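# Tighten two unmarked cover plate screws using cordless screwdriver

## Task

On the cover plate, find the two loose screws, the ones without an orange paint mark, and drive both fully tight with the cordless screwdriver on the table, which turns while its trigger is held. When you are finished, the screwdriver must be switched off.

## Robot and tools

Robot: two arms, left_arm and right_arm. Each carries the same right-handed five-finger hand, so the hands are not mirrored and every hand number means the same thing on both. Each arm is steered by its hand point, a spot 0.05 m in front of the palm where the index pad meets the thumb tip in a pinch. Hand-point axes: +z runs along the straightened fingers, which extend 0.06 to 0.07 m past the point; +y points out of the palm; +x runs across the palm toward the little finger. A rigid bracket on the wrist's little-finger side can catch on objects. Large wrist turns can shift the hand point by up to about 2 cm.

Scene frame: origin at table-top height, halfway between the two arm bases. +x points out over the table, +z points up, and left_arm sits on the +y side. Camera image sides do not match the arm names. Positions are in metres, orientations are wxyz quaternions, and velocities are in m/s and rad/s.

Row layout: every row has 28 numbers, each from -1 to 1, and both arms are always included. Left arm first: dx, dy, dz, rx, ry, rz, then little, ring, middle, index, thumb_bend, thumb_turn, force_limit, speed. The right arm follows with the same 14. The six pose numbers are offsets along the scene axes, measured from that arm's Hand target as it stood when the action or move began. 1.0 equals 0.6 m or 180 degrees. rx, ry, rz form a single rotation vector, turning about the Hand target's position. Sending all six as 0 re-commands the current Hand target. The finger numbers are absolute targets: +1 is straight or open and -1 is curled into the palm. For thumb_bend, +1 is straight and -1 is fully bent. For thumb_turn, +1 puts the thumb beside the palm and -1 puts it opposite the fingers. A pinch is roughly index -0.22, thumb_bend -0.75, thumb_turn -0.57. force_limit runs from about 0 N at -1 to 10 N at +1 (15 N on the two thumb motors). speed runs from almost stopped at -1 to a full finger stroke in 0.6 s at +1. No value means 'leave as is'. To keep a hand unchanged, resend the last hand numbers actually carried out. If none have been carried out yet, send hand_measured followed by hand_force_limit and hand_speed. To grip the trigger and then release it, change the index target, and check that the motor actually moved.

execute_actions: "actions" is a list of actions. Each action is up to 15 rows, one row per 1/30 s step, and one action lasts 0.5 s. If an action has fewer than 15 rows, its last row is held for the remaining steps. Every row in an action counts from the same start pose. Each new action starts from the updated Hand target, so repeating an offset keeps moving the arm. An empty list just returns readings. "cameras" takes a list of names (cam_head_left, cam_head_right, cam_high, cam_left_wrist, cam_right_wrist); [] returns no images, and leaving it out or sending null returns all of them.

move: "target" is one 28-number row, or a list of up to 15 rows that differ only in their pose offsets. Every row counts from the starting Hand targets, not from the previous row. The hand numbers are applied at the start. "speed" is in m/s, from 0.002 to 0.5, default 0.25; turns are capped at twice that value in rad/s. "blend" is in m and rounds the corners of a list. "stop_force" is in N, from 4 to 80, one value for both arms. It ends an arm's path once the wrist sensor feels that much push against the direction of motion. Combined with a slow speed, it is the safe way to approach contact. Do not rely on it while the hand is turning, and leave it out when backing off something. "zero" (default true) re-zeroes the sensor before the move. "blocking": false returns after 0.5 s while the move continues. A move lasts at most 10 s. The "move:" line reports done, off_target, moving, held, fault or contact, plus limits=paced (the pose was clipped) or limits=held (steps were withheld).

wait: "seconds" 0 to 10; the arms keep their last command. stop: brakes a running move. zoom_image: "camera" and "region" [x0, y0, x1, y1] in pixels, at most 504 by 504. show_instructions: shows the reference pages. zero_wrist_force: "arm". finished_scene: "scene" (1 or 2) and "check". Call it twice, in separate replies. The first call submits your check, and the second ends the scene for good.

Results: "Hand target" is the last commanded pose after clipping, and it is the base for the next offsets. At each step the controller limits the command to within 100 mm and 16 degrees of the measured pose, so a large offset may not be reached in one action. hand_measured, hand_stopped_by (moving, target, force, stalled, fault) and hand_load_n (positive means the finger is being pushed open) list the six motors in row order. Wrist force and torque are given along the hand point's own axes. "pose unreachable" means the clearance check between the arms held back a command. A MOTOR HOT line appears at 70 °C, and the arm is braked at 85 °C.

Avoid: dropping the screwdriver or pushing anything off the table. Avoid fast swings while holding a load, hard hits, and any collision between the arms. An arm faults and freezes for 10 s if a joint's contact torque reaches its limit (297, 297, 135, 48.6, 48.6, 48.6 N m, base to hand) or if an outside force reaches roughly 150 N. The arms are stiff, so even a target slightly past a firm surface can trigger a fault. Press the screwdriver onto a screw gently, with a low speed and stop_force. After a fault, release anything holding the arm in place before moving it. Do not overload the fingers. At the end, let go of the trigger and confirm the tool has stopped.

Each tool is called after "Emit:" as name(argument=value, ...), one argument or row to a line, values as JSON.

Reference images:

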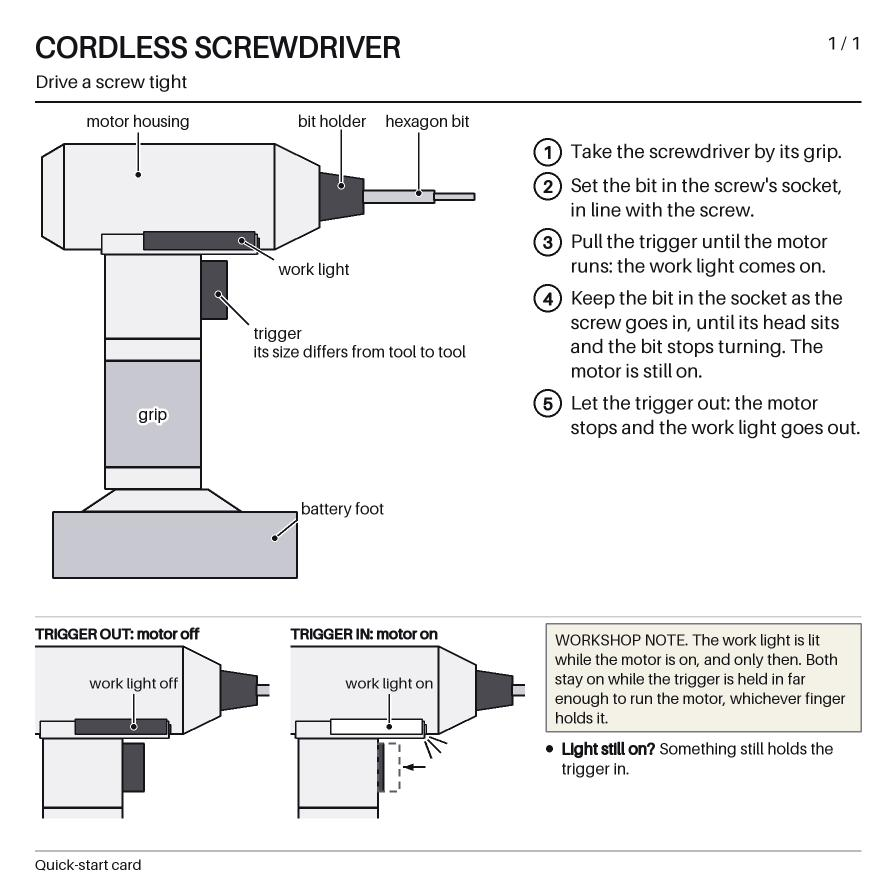

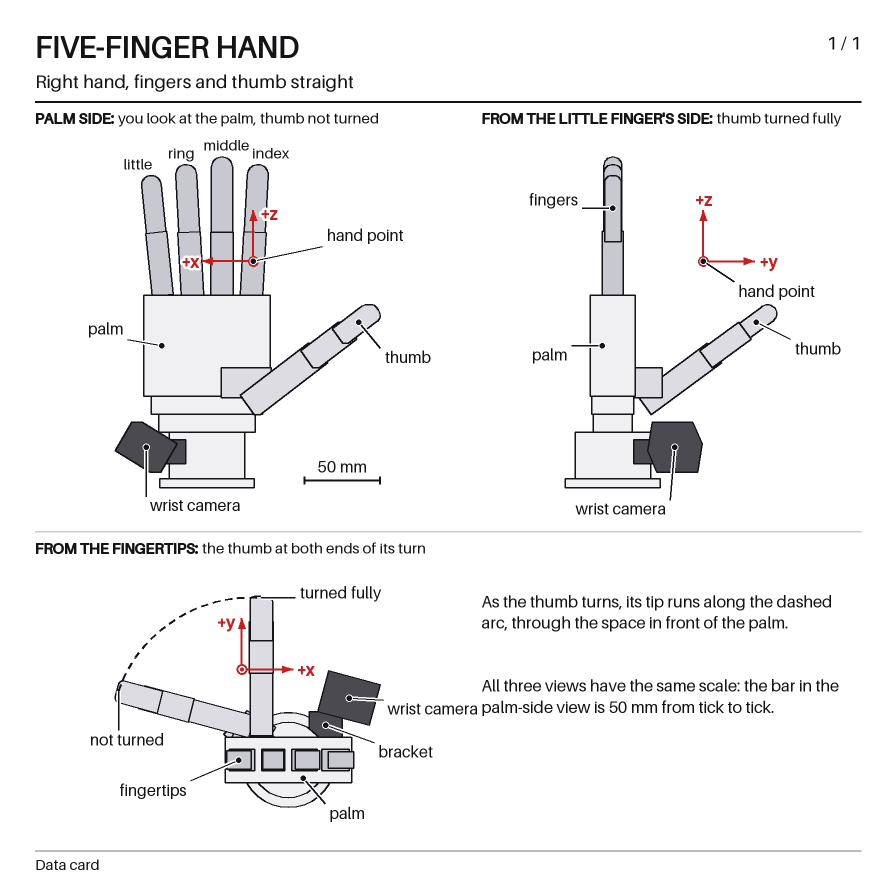

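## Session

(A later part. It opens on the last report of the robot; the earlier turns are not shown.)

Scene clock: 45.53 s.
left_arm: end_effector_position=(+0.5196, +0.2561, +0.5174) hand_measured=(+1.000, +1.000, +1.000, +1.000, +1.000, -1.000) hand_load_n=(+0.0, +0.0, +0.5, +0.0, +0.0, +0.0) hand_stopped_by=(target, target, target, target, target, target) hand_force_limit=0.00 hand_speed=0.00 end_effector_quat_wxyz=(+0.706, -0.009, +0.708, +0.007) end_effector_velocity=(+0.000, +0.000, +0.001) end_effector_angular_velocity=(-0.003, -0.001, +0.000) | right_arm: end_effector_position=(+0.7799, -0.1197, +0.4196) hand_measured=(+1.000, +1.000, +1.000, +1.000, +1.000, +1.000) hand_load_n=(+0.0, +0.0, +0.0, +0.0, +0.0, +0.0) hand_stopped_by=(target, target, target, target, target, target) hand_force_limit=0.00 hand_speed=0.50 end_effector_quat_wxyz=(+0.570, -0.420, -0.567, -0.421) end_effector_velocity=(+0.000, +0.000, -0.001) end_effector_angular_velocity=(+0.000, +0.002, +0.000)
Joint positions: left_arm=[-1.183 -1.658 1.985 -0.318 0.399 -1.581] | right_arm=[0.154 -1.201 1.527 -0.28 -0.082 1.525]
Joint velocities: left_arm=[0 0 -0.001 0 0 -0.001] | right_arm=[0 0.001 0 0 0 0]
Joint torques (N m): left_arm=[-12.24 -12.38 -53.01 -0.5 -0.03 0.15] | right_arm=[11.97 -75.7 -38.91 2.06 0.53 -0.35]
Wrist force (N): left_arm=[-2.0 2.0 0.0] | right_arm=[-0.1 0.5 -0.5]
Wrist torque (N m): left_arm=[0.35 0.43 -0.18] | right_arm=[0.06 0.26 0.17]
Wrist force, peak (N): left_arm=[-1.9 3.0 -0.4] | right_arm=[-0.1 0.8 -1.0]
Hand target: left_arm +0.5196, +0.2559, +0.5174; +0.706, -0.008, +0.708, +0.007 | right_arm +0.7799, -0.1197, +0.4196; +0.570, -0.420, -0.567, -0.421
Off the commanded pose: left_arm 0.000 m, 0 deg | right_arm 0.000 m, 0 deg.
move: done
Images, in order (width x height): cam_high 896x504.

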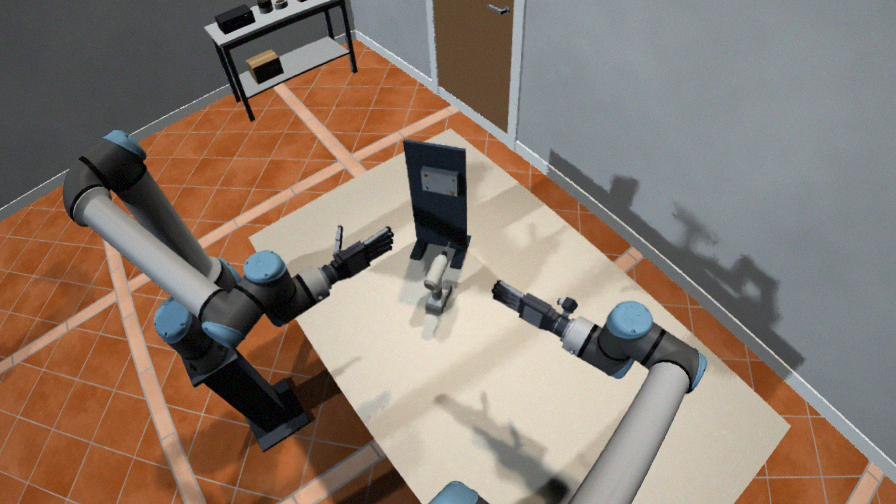

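Emit:
move(
  target=[
    [-0.033,0.0,-0.30,0,0,-0.117,1,1,1,1,1,-1,0,0,0,0,0,0,0,0,1,1,1,1,1,1,0,0.5],
    [-0.033,0.015,-0.612,0,0,-0.117,1,1,1,1,1,-1,0,0,0,0,0,0,0,0,1,1,1,1,1,1,0,0.5],
  ],
)

Emit:
zoom_image(
  camera="cam_right_wrist",
  region=[200, 160, 452, 412],
)

Emit:
zoom_image(
  camera="cam_head_right",
  region=[300, 150, 500, 350],
)

Scene clock: 47.87 s.
left_arm: end_effector_position=(+0.4997, +0.2657, +0.1502) hand_measured=(+1.000, +1.000, +1.000, +1.000, +1.000, -1.000) hand_load_n=(+0.0, +0.0, +0.0, +0.0, +0.0, -0.5) hand_stopped_by=(target, target, target, target, target, target) hand_force_limit=0.00 hand_speed=0.00 end_effector_quat_wxyz=(+0.695, +0.121, +0.698, -0.122) end_effector_velocity=(+0.000, +0.000, +0.000) end_effector_angular_velocity=(-0.002, +0.000, +0.000) | right_arm: end_effector_position=(+0.7799, -0.1197, +0.4196) hand_measured=(+1.000, +1.000, +1.000, +1.000, +1.000, +1.000) hand_load_n=(-0.5, +0.0, +0.0, +0.0, +0.0, +0.0) hand_stopped_by=(target, target, target, target, target, target) hand_force_limit=0.00 hand_speed=0.50 end_effector_quat_wxyz=(+0.570, -0.420, -0.567, -0.421) end_effector_velocity=(+0.000, +0.000, +0.001) end_effector_angular_velocity=(+0.000, -0.002, +0.000)
Joint positions: left_arm=[-1.127 -1.289 2.471 -1.177 0.823 -1.576] | right_arm=[0.154 -1.201 1.527 -0.28 -0.082 1.525]
Joint velocities: left_arm=[-0.001 0.001 0 -0.001 -0.001 -0.002] | right_arm=[0 -0.001 0 0 0 0]
Joint torques (N m): left_arm=[-11.68 -23.94 -30.62 -4.77 -0.53 -1.74] | right_arm=[12.13 -75.66 -38.58 2.02 0.48 -0.43]
Wrist force (N): left_arm=[-1.4 3.2 -0.3] | right_arm=[-0.2 0.7 -0.3]
Wrist torque (N m): left_arm=[0.51 0.33 -0.09] | right_arm=[0.09 0.28 0.18]
Wrist force, peak (N): left_arm=[-4.7 1.7 0.7] | right_arm=[0.2 1.0 -0.6]
Hand target: left_arm +0.4997, +0.2655, +0.1502; +0.695, +0.121, +0.698, -0.122 | right_arm +0.7799, -0.1197, +0.4196; +0.570, -0.420, -0.567, -0.421
Off the commanded pose: left_arm 0.001 m, 0 deg | right_arm 0.000 m, 0 deg.
move: done

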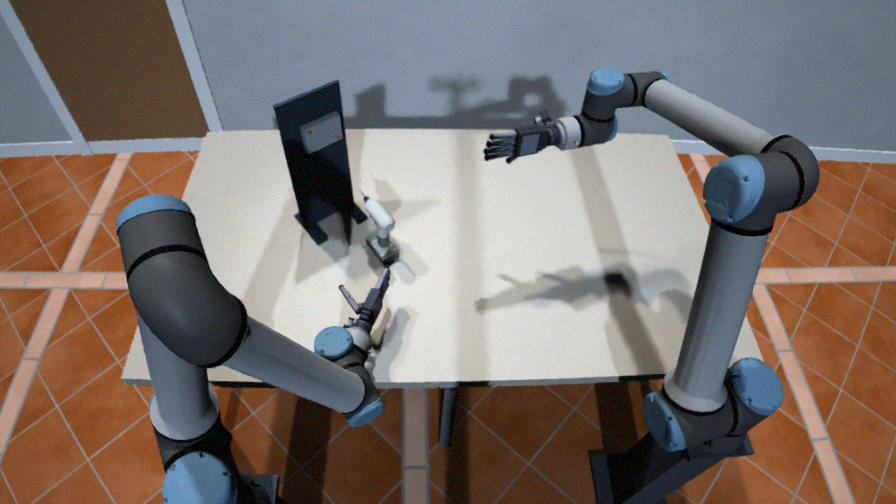

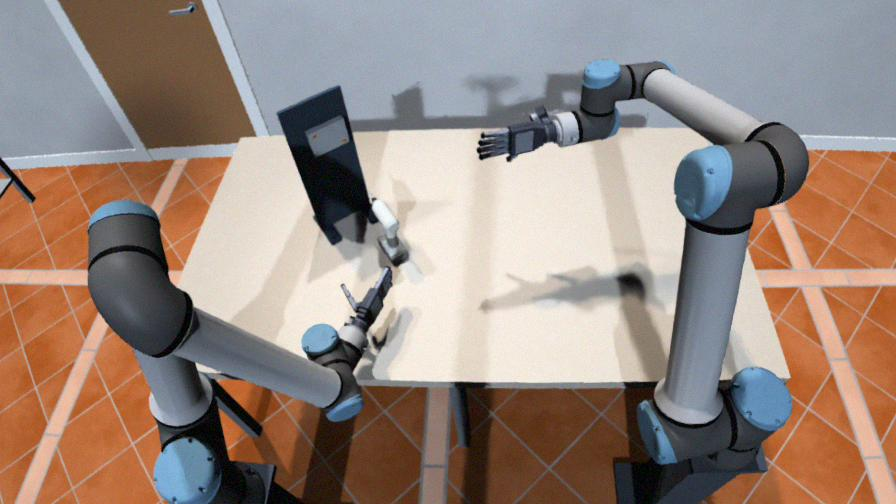

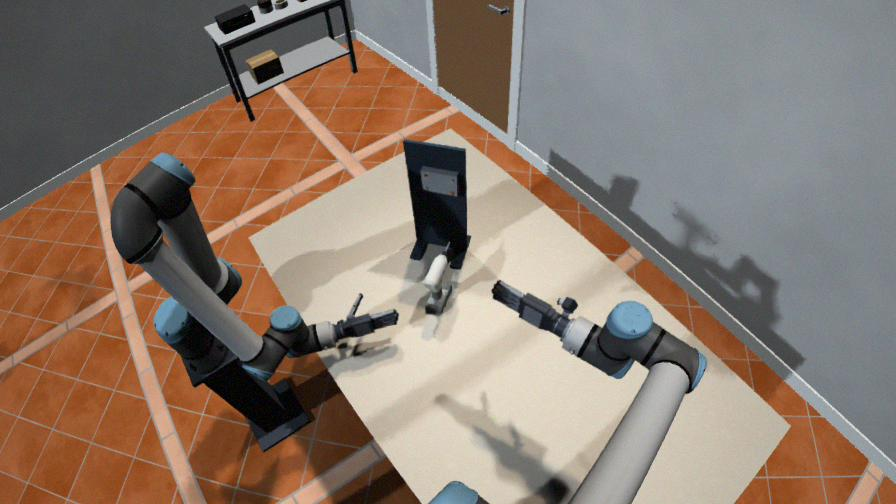

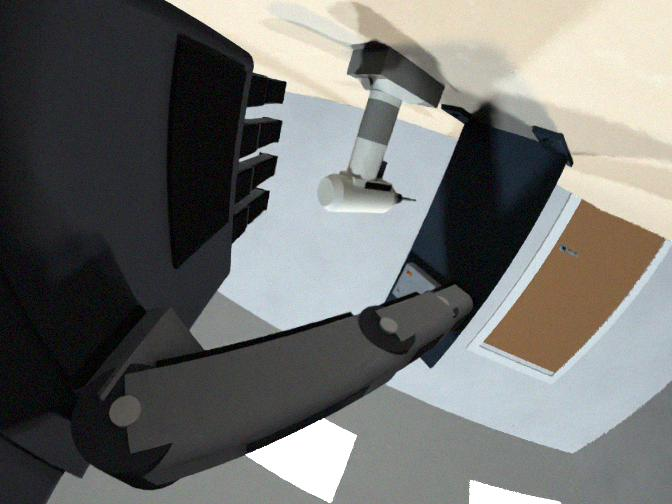

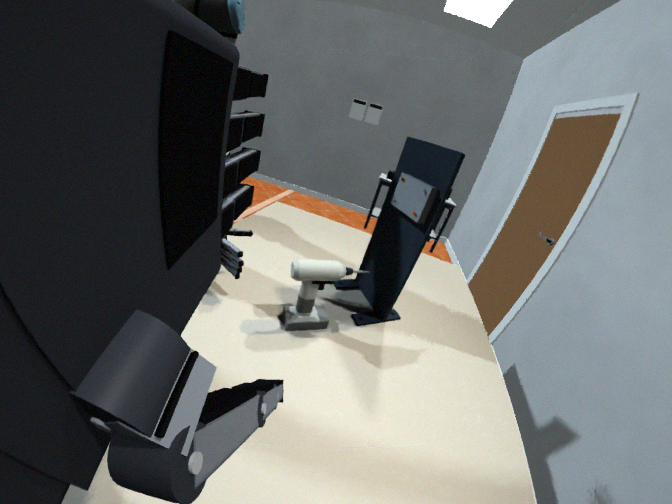

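Scaled by 2.000 from the camera's 672x504 image, which has a finer 960x720 frame.

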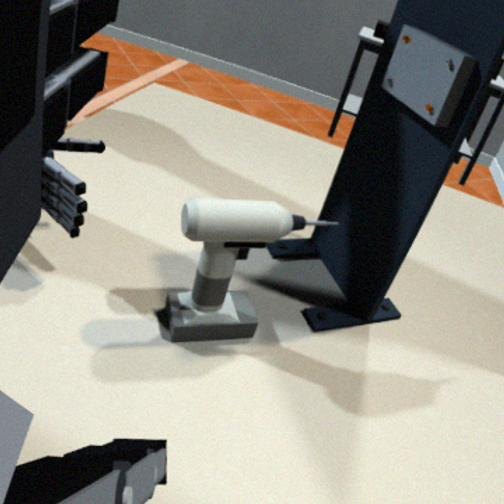

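Scaled by 2.520.

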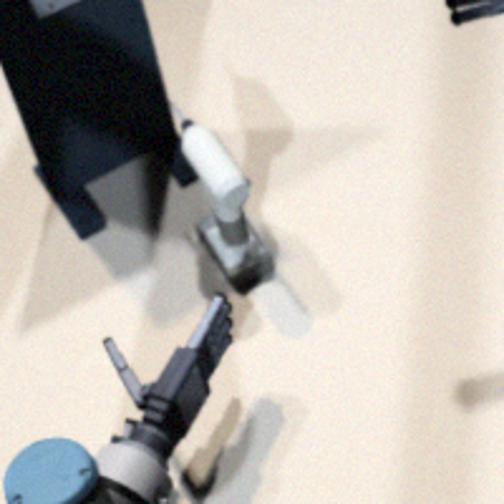

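Emit:
zoom_image(
  camera="cam_right_wrist",
  region=[280, 245, 380, 345],
)

Emit:
zoom_image(
  camera="cam_left_wrist",
  region=[310, 30, 450, 230],
)

Scaled by 5.040 from the camera's 672x504 image, which has a finer 960x720 frame.

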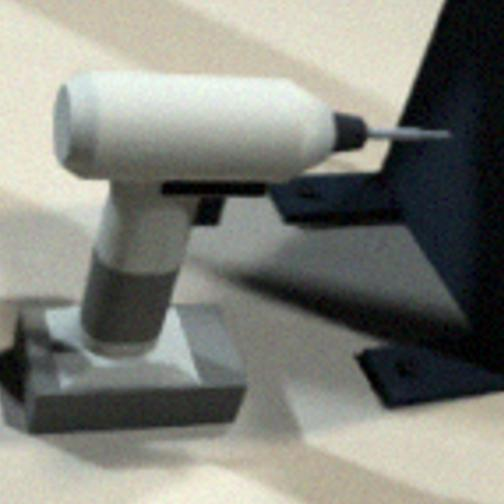

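Scaled by 2.520 from the camera's 672x504 image, which has a finer 960x720 frame.

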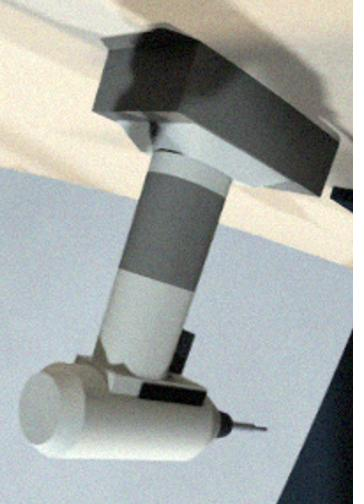

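Emit:
move(
  target=[0.197,-0.0717,-0.0437,0,0,0,1,1,1,1,1,-1,0,0,0,0,0,0,0,0,1,1,1,1,1,1,0,0.5],
  speed=0.1,
  stop_force=12,
)

Emit:
zoom_image(
  camera="cam_right_wrist",
  region=[220, 220, 380, 340],
)

Emit:
zoom_image(
  camera="cam_head_right",
  region=[320, 190, 440, 310],
)

Scene clock: 51.33 s.
left_arm: end_effector_position=(+0.6179, +0.2225, +0.1237) hand_measured=(+1.000, +1.000, +1.000, +1.000, +1.000, -1.000) hand_load_n=(+0.0, +0.0, +0.0, +0.0, -0.5, -0.5) hand_stopped_by=(target, target, target, target, target, target) hand_force_limit=0.00 hand_speed=0.00 end_effector_quat_wxyz=(+0.695, +0.121, +0.698, -0.122) end_effector_velocity=(+0.000, +0.000, +0.001) end_effector_angular_velocity=(+0.001, -0.001, +0.001) | right_arm: end_effector_position=(+0.7799, -0.1197, +0.4196) hand_measured=(+1.000, +1.000, +1.000, +1.000, +1.000, +1.000) hand_load_n=(+0.0, +0.5, +0.0, +0.0, +0.0, +0.0) hand_stopped_by=(target, target, target, target, target, target) hand_force_limit=0.00 hand_speed=0.50 end_effector_quat_wxyz=(+0.570, -0.420, -0.567, -0.421) end_effector_velocity=(+0.000, +0.000, +0.000) end_effector_angular_velocity=(+0.000, +0.000, +0.000)
Joint positions: left_arm=[-0.957 -1.112 2.239 -1.124 0.994 -1.574] | right_arm=[0.154 -1.201 1.527 -0.28 -0.082 1.525]
Joint velocities: left_arm=[0 -0.001 0 0.001 0 0.001] | right_arm=[0 0 0 0 0 0]
Joint torques (N m): left_arm=[-16.37 -70.11 -7.15 -4.59 -2.15 2.46] | right_arm=[12.05 -73.85 -38.21 1.96 0.21 -0.28]
Wrist force (N): left_arm=[-1.8 3.0 -0.2] | right_arm=[0.1 0.4 -0.4]
Wrist torque (N m): left_arm=[0.48 0.37 -0.13] | right_arm=[0.04 0.22 0.18]
Wrist force, peak (N): left_arm=[-1.9 3.6 -0.9] | right_arm=[-0.1 0.9 -0.7]
Hand target: left_arm +0.6179, +0.2225, +0.1237; +0.695, +0.121, +0.698, -0.122 | right_arm +0.7799, -0.1197, +0.4196; +0.570, -0.420, -0.567, -0.421
Off the commanded pose: left_arm 0.000 m, 0 deg | right_arm 0.000 m, 0 deg.
move: done

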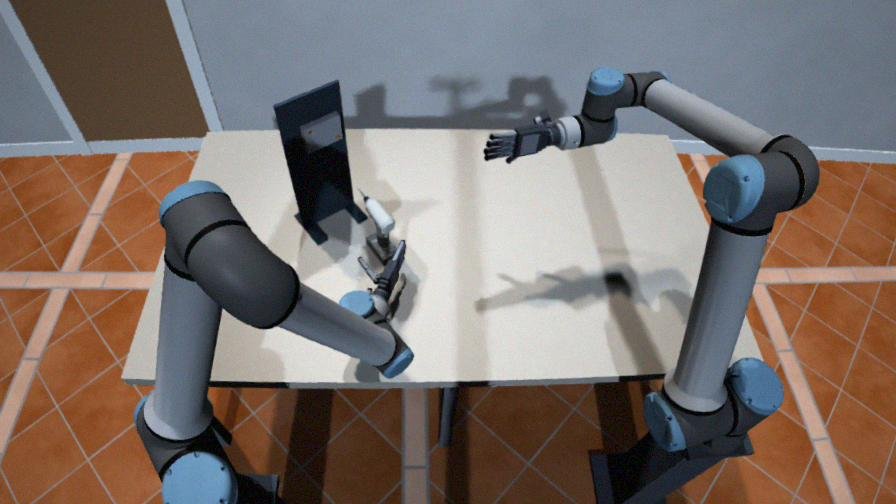

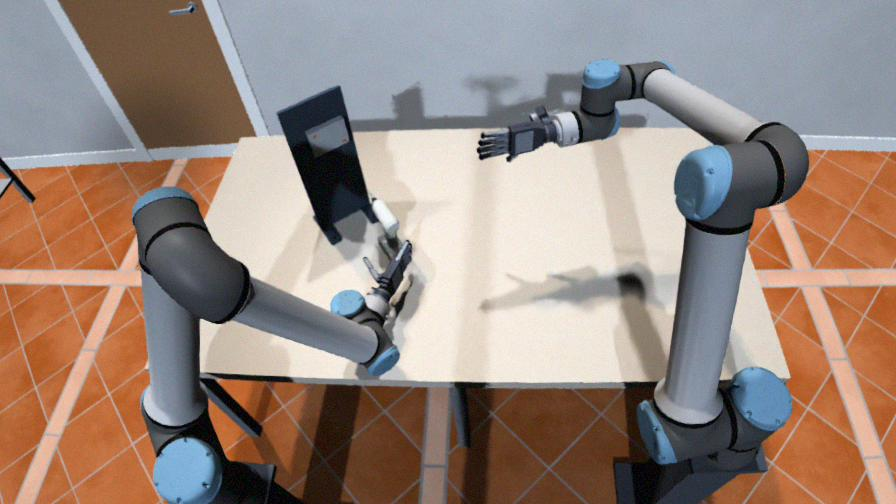

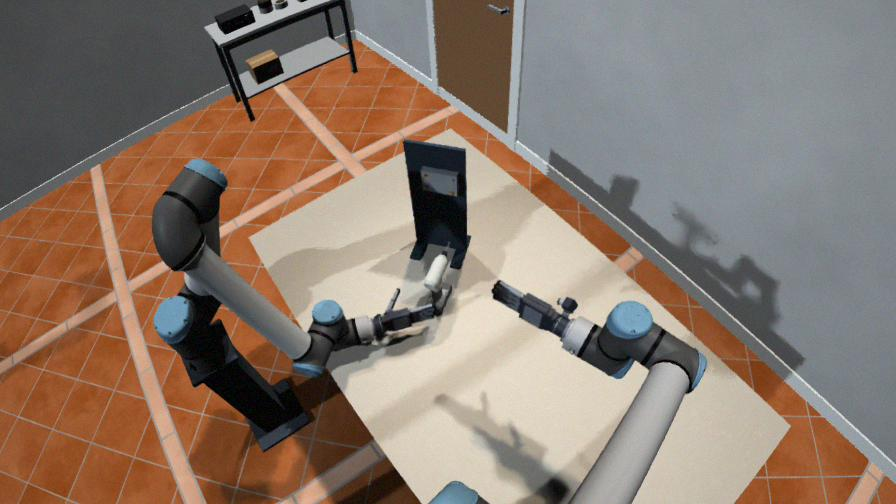

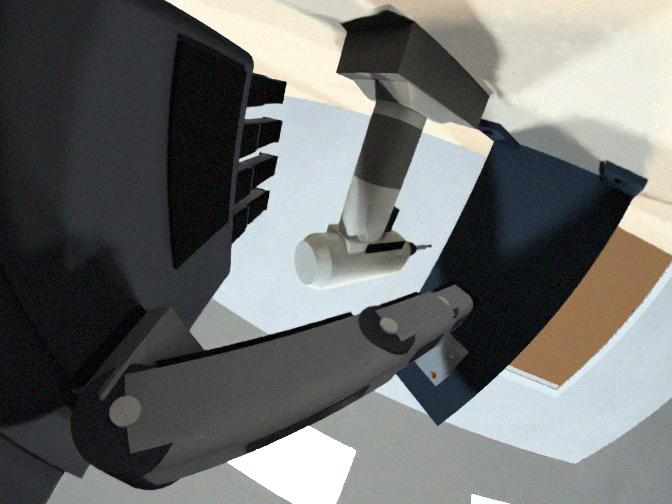

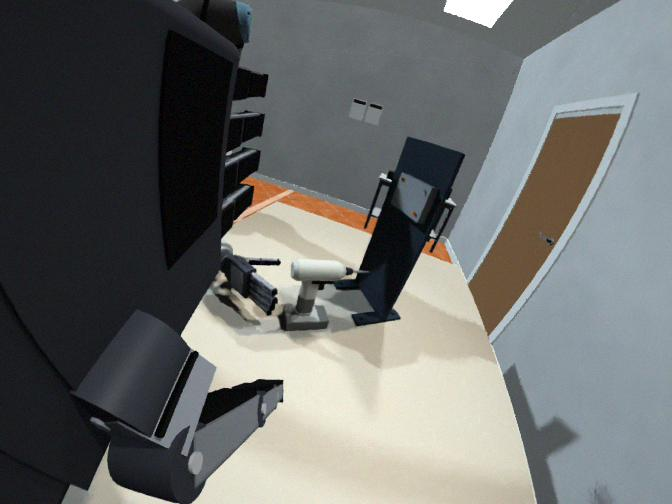

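Scaled by 3.150 from the camera's 672x504 image, which has a finer 960x720 frame.

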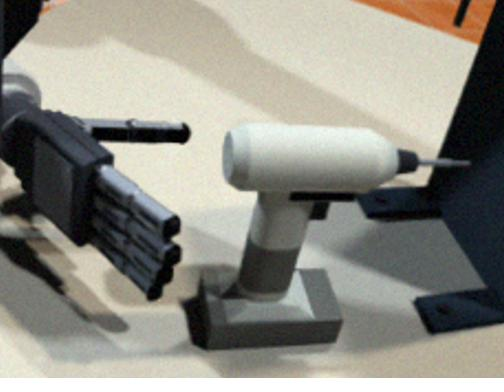

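Scaled by 4.200.

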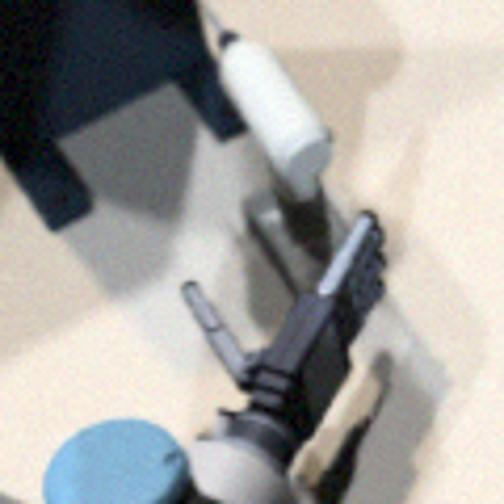

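Emit:
move(
  target=[0.0633,0.0267,0,0,0,0,1,1,1,1,1,-1,0,0,0,0,0,0,0,0,1,1,1,1,1,1,0,0.5],
  speed=0.1,
  stop_force=12,
)

Emit:
zoom_image(
  camera="cam_right_wrist",
  region=[220, 220, 380, 340],
)

Emit:
zoom_image(
  camera="cam_head_right",
  region=[320, 190, 440, 310],
)

Emit:
zoom_image(
  camera="cam_head_left",
  region=[320, 190, 440, 310],
)

Scene clock: 53.60 s.
left_arm: end_effector_position=(+0.6559, +0.2385, +0.1237) hand_measured=(+1.000, +1.000, +1.000, +1.000, +1.000, -1.000) hand_load_n=(+0.0, +0.0, +0.0, +0.0, +0.0, +0.0) hand_stopped_by=(target, target, target, target, target, target) hand_force_limit=0.00 hand_speed=0.00 end_effector_quat_wxyz=(+0.695, +0.121, +0.698, -0.122) end_effector_velocity=(+0.000, +0.000, +0.000) end_effector_angular_velocity=(+0.000, +0.000, -0.001) | right_arm: end_effector_position=(+0.7799, -0.1197, +0.4196) hand_measured=(+1.000, +1.000, +1.000, +1.000, +1.000, +1.000) hand_load_n=(+0.0, +0.0, +0.0, +0.0, +0.0, +0.0) hand_stopped_by=(target, target, target, target, target, target) hand_force_limit=0.00 hand_speed=0.50 end_effector_quat_wxyz=(+0.570, -0.420, -0.567, -0.421) end_effector_velocity=(+0.000, +0.000, +0.001) end_effector_angular_velocity=(+0.000, -0.001, +0.000)
Joint positions: left_arm=[-0.882 -1.09 2.193 -1.099 1.069 -1.574] | right_arm=[0.154 -1.201 1.527 -0.28 -0.082 1.525]
Joint velocities: left_arm=[0 0 0 0 0 0] | right_arm=[0 -0.001 0 0 0 0]
Joint torques (N m): left_arm=[7.96 -72.3 -8.22 -4.83 1.23 2.19] | right_arm=[11.15 -72.39 -37.7 1.94 0.49 -0.33]
Wrist force (N): left_arm=[-1.6 2.6 -0.5] | right_arm=[-0.4 0.6 -0.3]
Wrist torque (N m): left_arm=[0.44 0.36 -0.14] | right_arm=[0.07 0.30 0.16]
Wrist force, peak (N): left_arm=[-1.7 3.5 0.6] | right_arm=[-0.3 1.0 -0.9]
Hand target: left_arm +0.6559, +0.2385, +0.1237; +0.695, +0.121, +0.698, -0.122 | right_arm +0.7799, -0.1197, +0.4196; +0.570, -0.420, -0.567, -0.421
Off the commanded pose: left_arm 0.000 m, 0 deg | right_arm 0.000 m, 0 deg.
move: done

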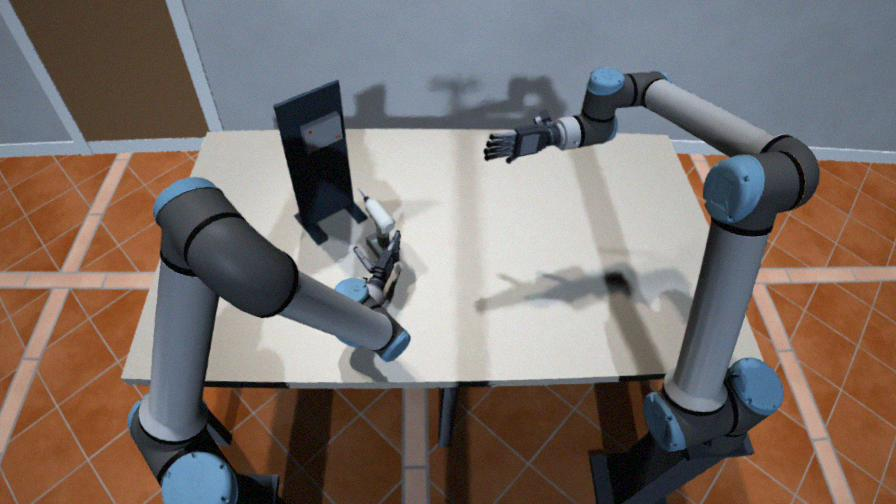

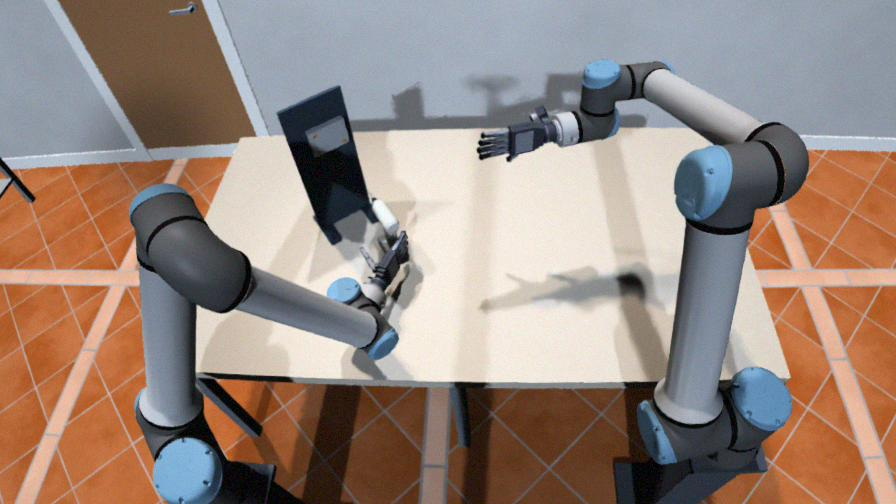

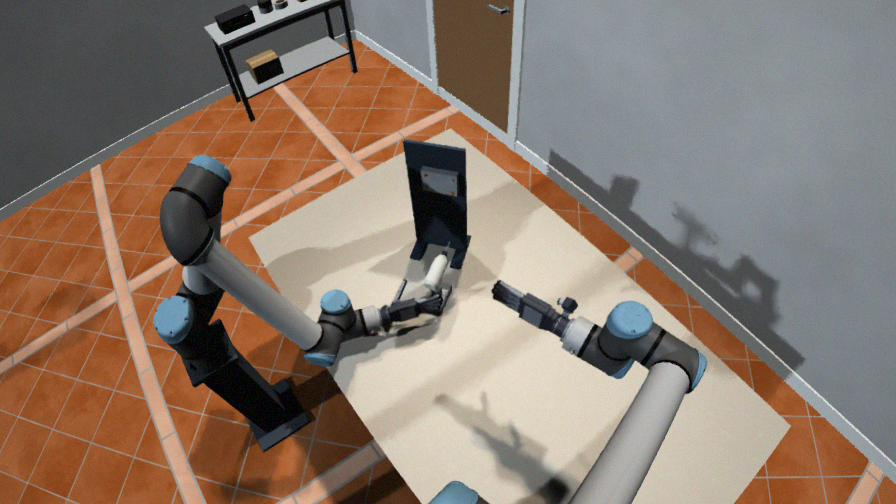

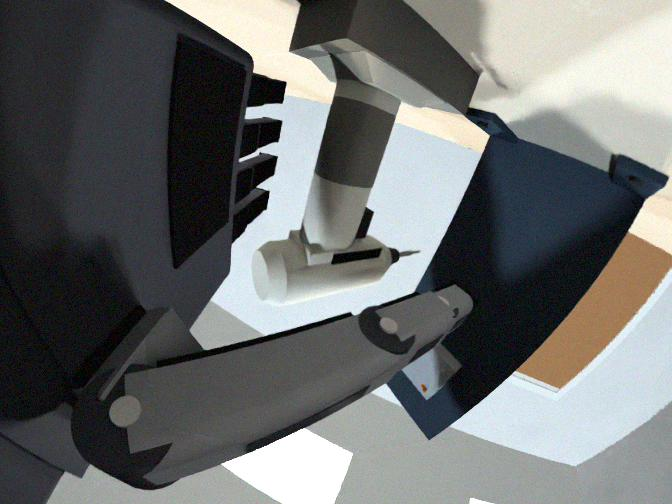

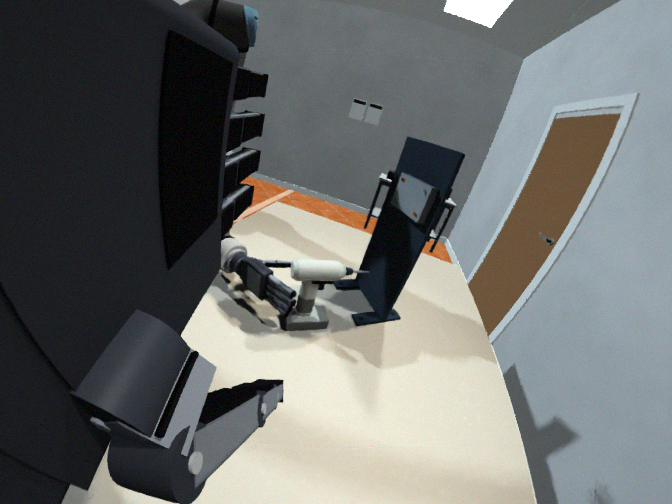

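Scaled by 3.150 from the camera's 672x504 image, which has a finer 960x720 frame.

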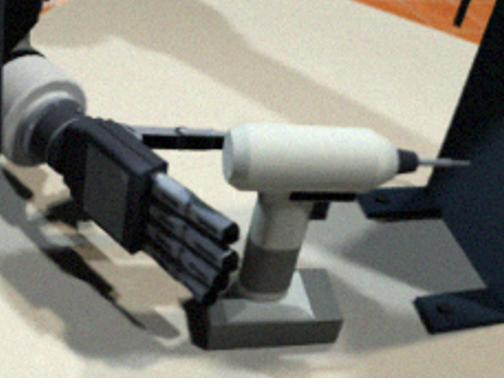

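Scaled by 4.200.

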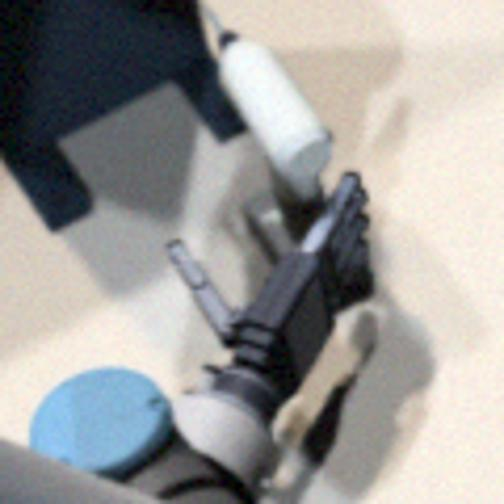

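Scaled by 4.200.

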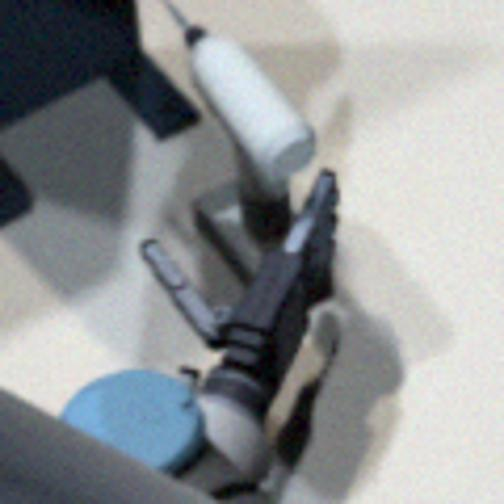

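Emit:
move(
  target=[0.0908,-0.033,0,0,0,0,1,1,1,1,1,-1,0,0,0,0,0,0,0,0,1,1,1,1,1,1,0,0.5],
  speed=0.06,
  stop_force=6,
)

Emit:
zoom_image(
  camera="cam_right_wrist",
  region=[240, 220, 400, 340],
)

Emit:
zoom_image(
  camera="cam_head_right",
  region=[320, 190, 440, 310],
)

Emit:
zoom_image(
  camera="cam_left_wrist",
  region=[200, 0, 500, 300],
)

Scene clock: 55.90 s.
left_arm: end_effector_position=(+0.7104, +0.2187, +0.1236) hand_measured=(+1.000, +1.000, +1.000, +1.000, +1.000, -1.000) hand_load_n=(+0.0, +0.0, +0.0, +0.0, +0.0, +0.0) hand_stopped_by=(target, target, target, target, target, target) hand_force_limit=0.00 hand_speed=0.00 end_effector_quat_wxyz=(+0.695, +0.121, +0.698, -0.122) end_effector_velocity=(+0.000, -0.001, +0.000) end_effector_angular_velocity=(+0.001, +0.000, -0.001) | right_arm: end_effector_position=(+0.7799, -0.1197, +0.4196) hand_measured=(+1.000, +1.000, +1.000, +1.000, +1.000, +1.000) hand_load_n=(+0.0, +0.0, +0.0, +0.0, +0.0, +0.0) hand_stopped_by=(target, target, target, target, target, target) hand_force_limit=0.00 hand_speed=0.50 end_effector_quat_wxyz=(+0.570, -0.420, -0.567, -0.421) end_effector_velocity=(+0.000, +0.000, +0.000) end_effector_angular_velocity=(+0.000, +0.001, +0.000)
Joint positions: left_arm=[-0.835 -1.034 2.078 -1.039 1.115 -1.574] | right_arm=[0.154 -1.201 1.527 -0.28 -0.082 1.525]
Joint velocities: left_arm=[-0.001 0 0 0 0 0.001] | right_arm=[0 0 0 0.001 0 0]
Joint torques (N m): left_arm=[-14.35 -79.53 -11.23 -4.61 -2.26 1.96] | right_arm=[11.84 -71.58 -37.56 1.88 0.47 -0.5]
Wrist force (N): left_arm=[-1.6 2.7 -0.3] | right_arm=[0.1 0.6 -0.6]
Wrist torque (N m): left_arm=[0.46 0.35 -0.12] | right_arm=[0.08 0.23 0.19]
Wrist force, peak (N): left_arm=[-2.0 3.1 -0.6] | right_arm=[-0.3 0.8 -0.8]
Hand target: left_arm +0.7104, +0.2186, +0.1236; +0.695, +0.121, +0.698, -0.122 | right_arm +0.7799, -0.1197, +0.4196; +0.570, -0.420, -0.567, -0.421
Off the commanded pose: left_arm 0.000 m, 0 deg | right_arm 0.000 m, 0 deg.
move: done

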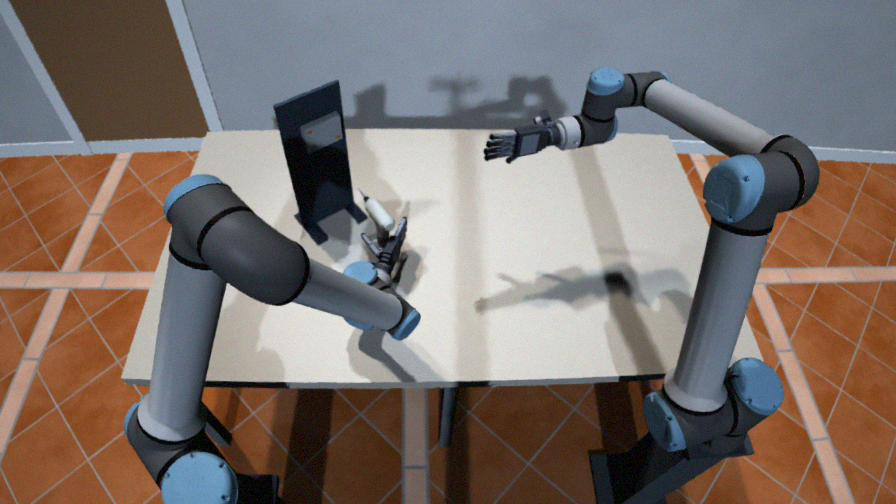

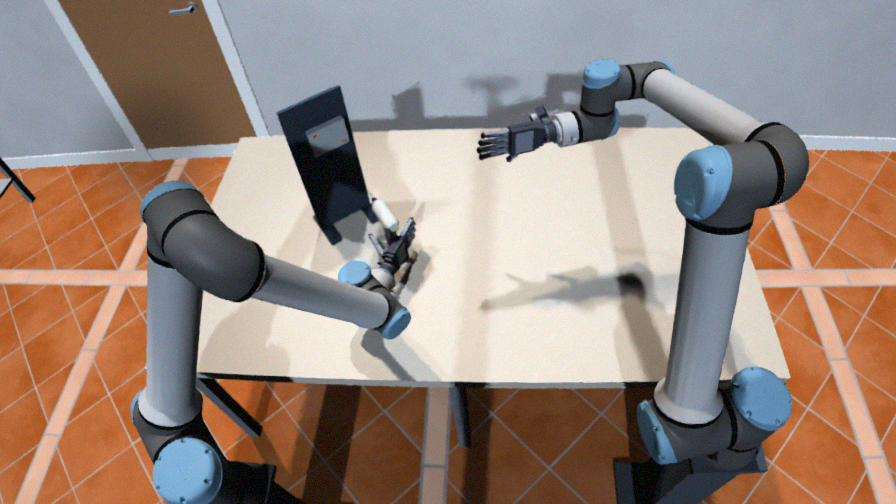

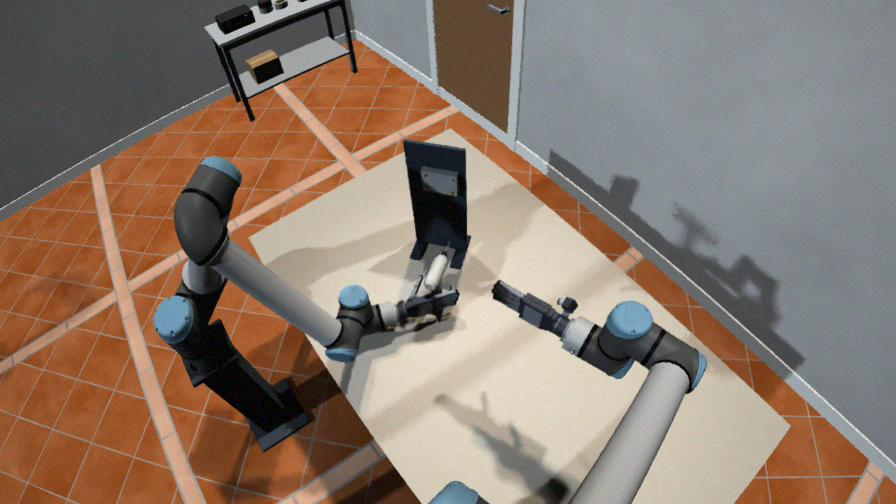

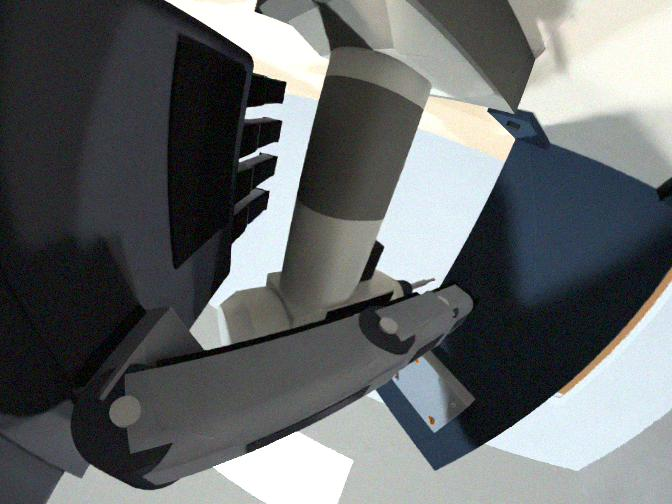

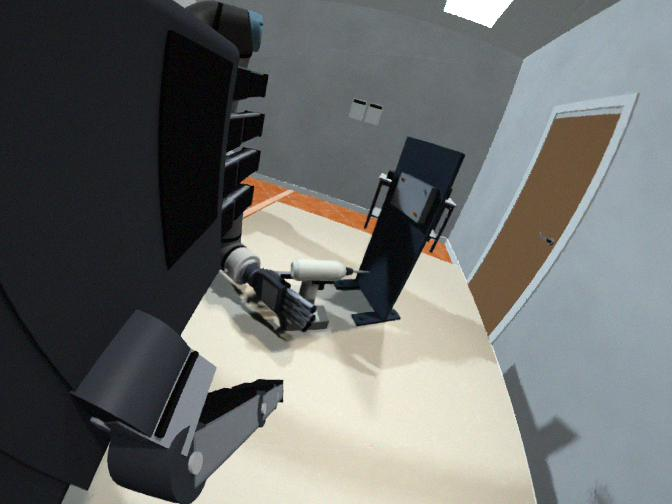

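Scaled by 3.150 from the camera's 672x504 image, which has a finer 960x720 frame.

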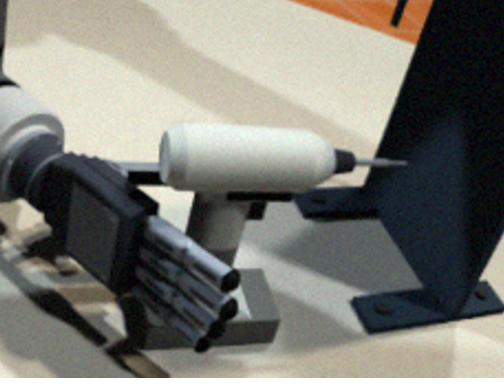

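Scaled by 4.200.

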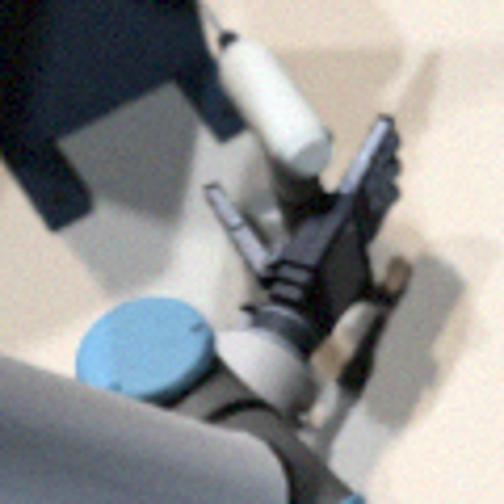

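Scaled by 1.680 from the camera's 672x504 image, which has a finer 960x720 frame.

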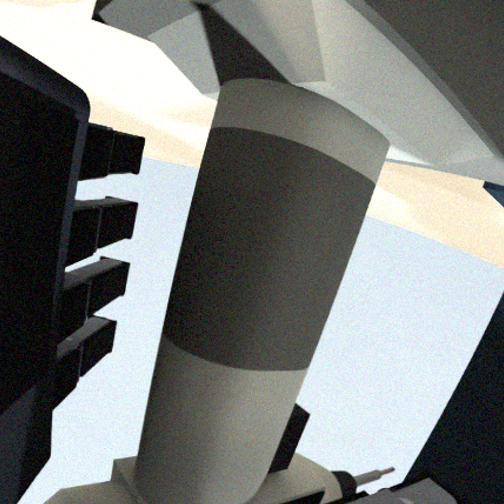

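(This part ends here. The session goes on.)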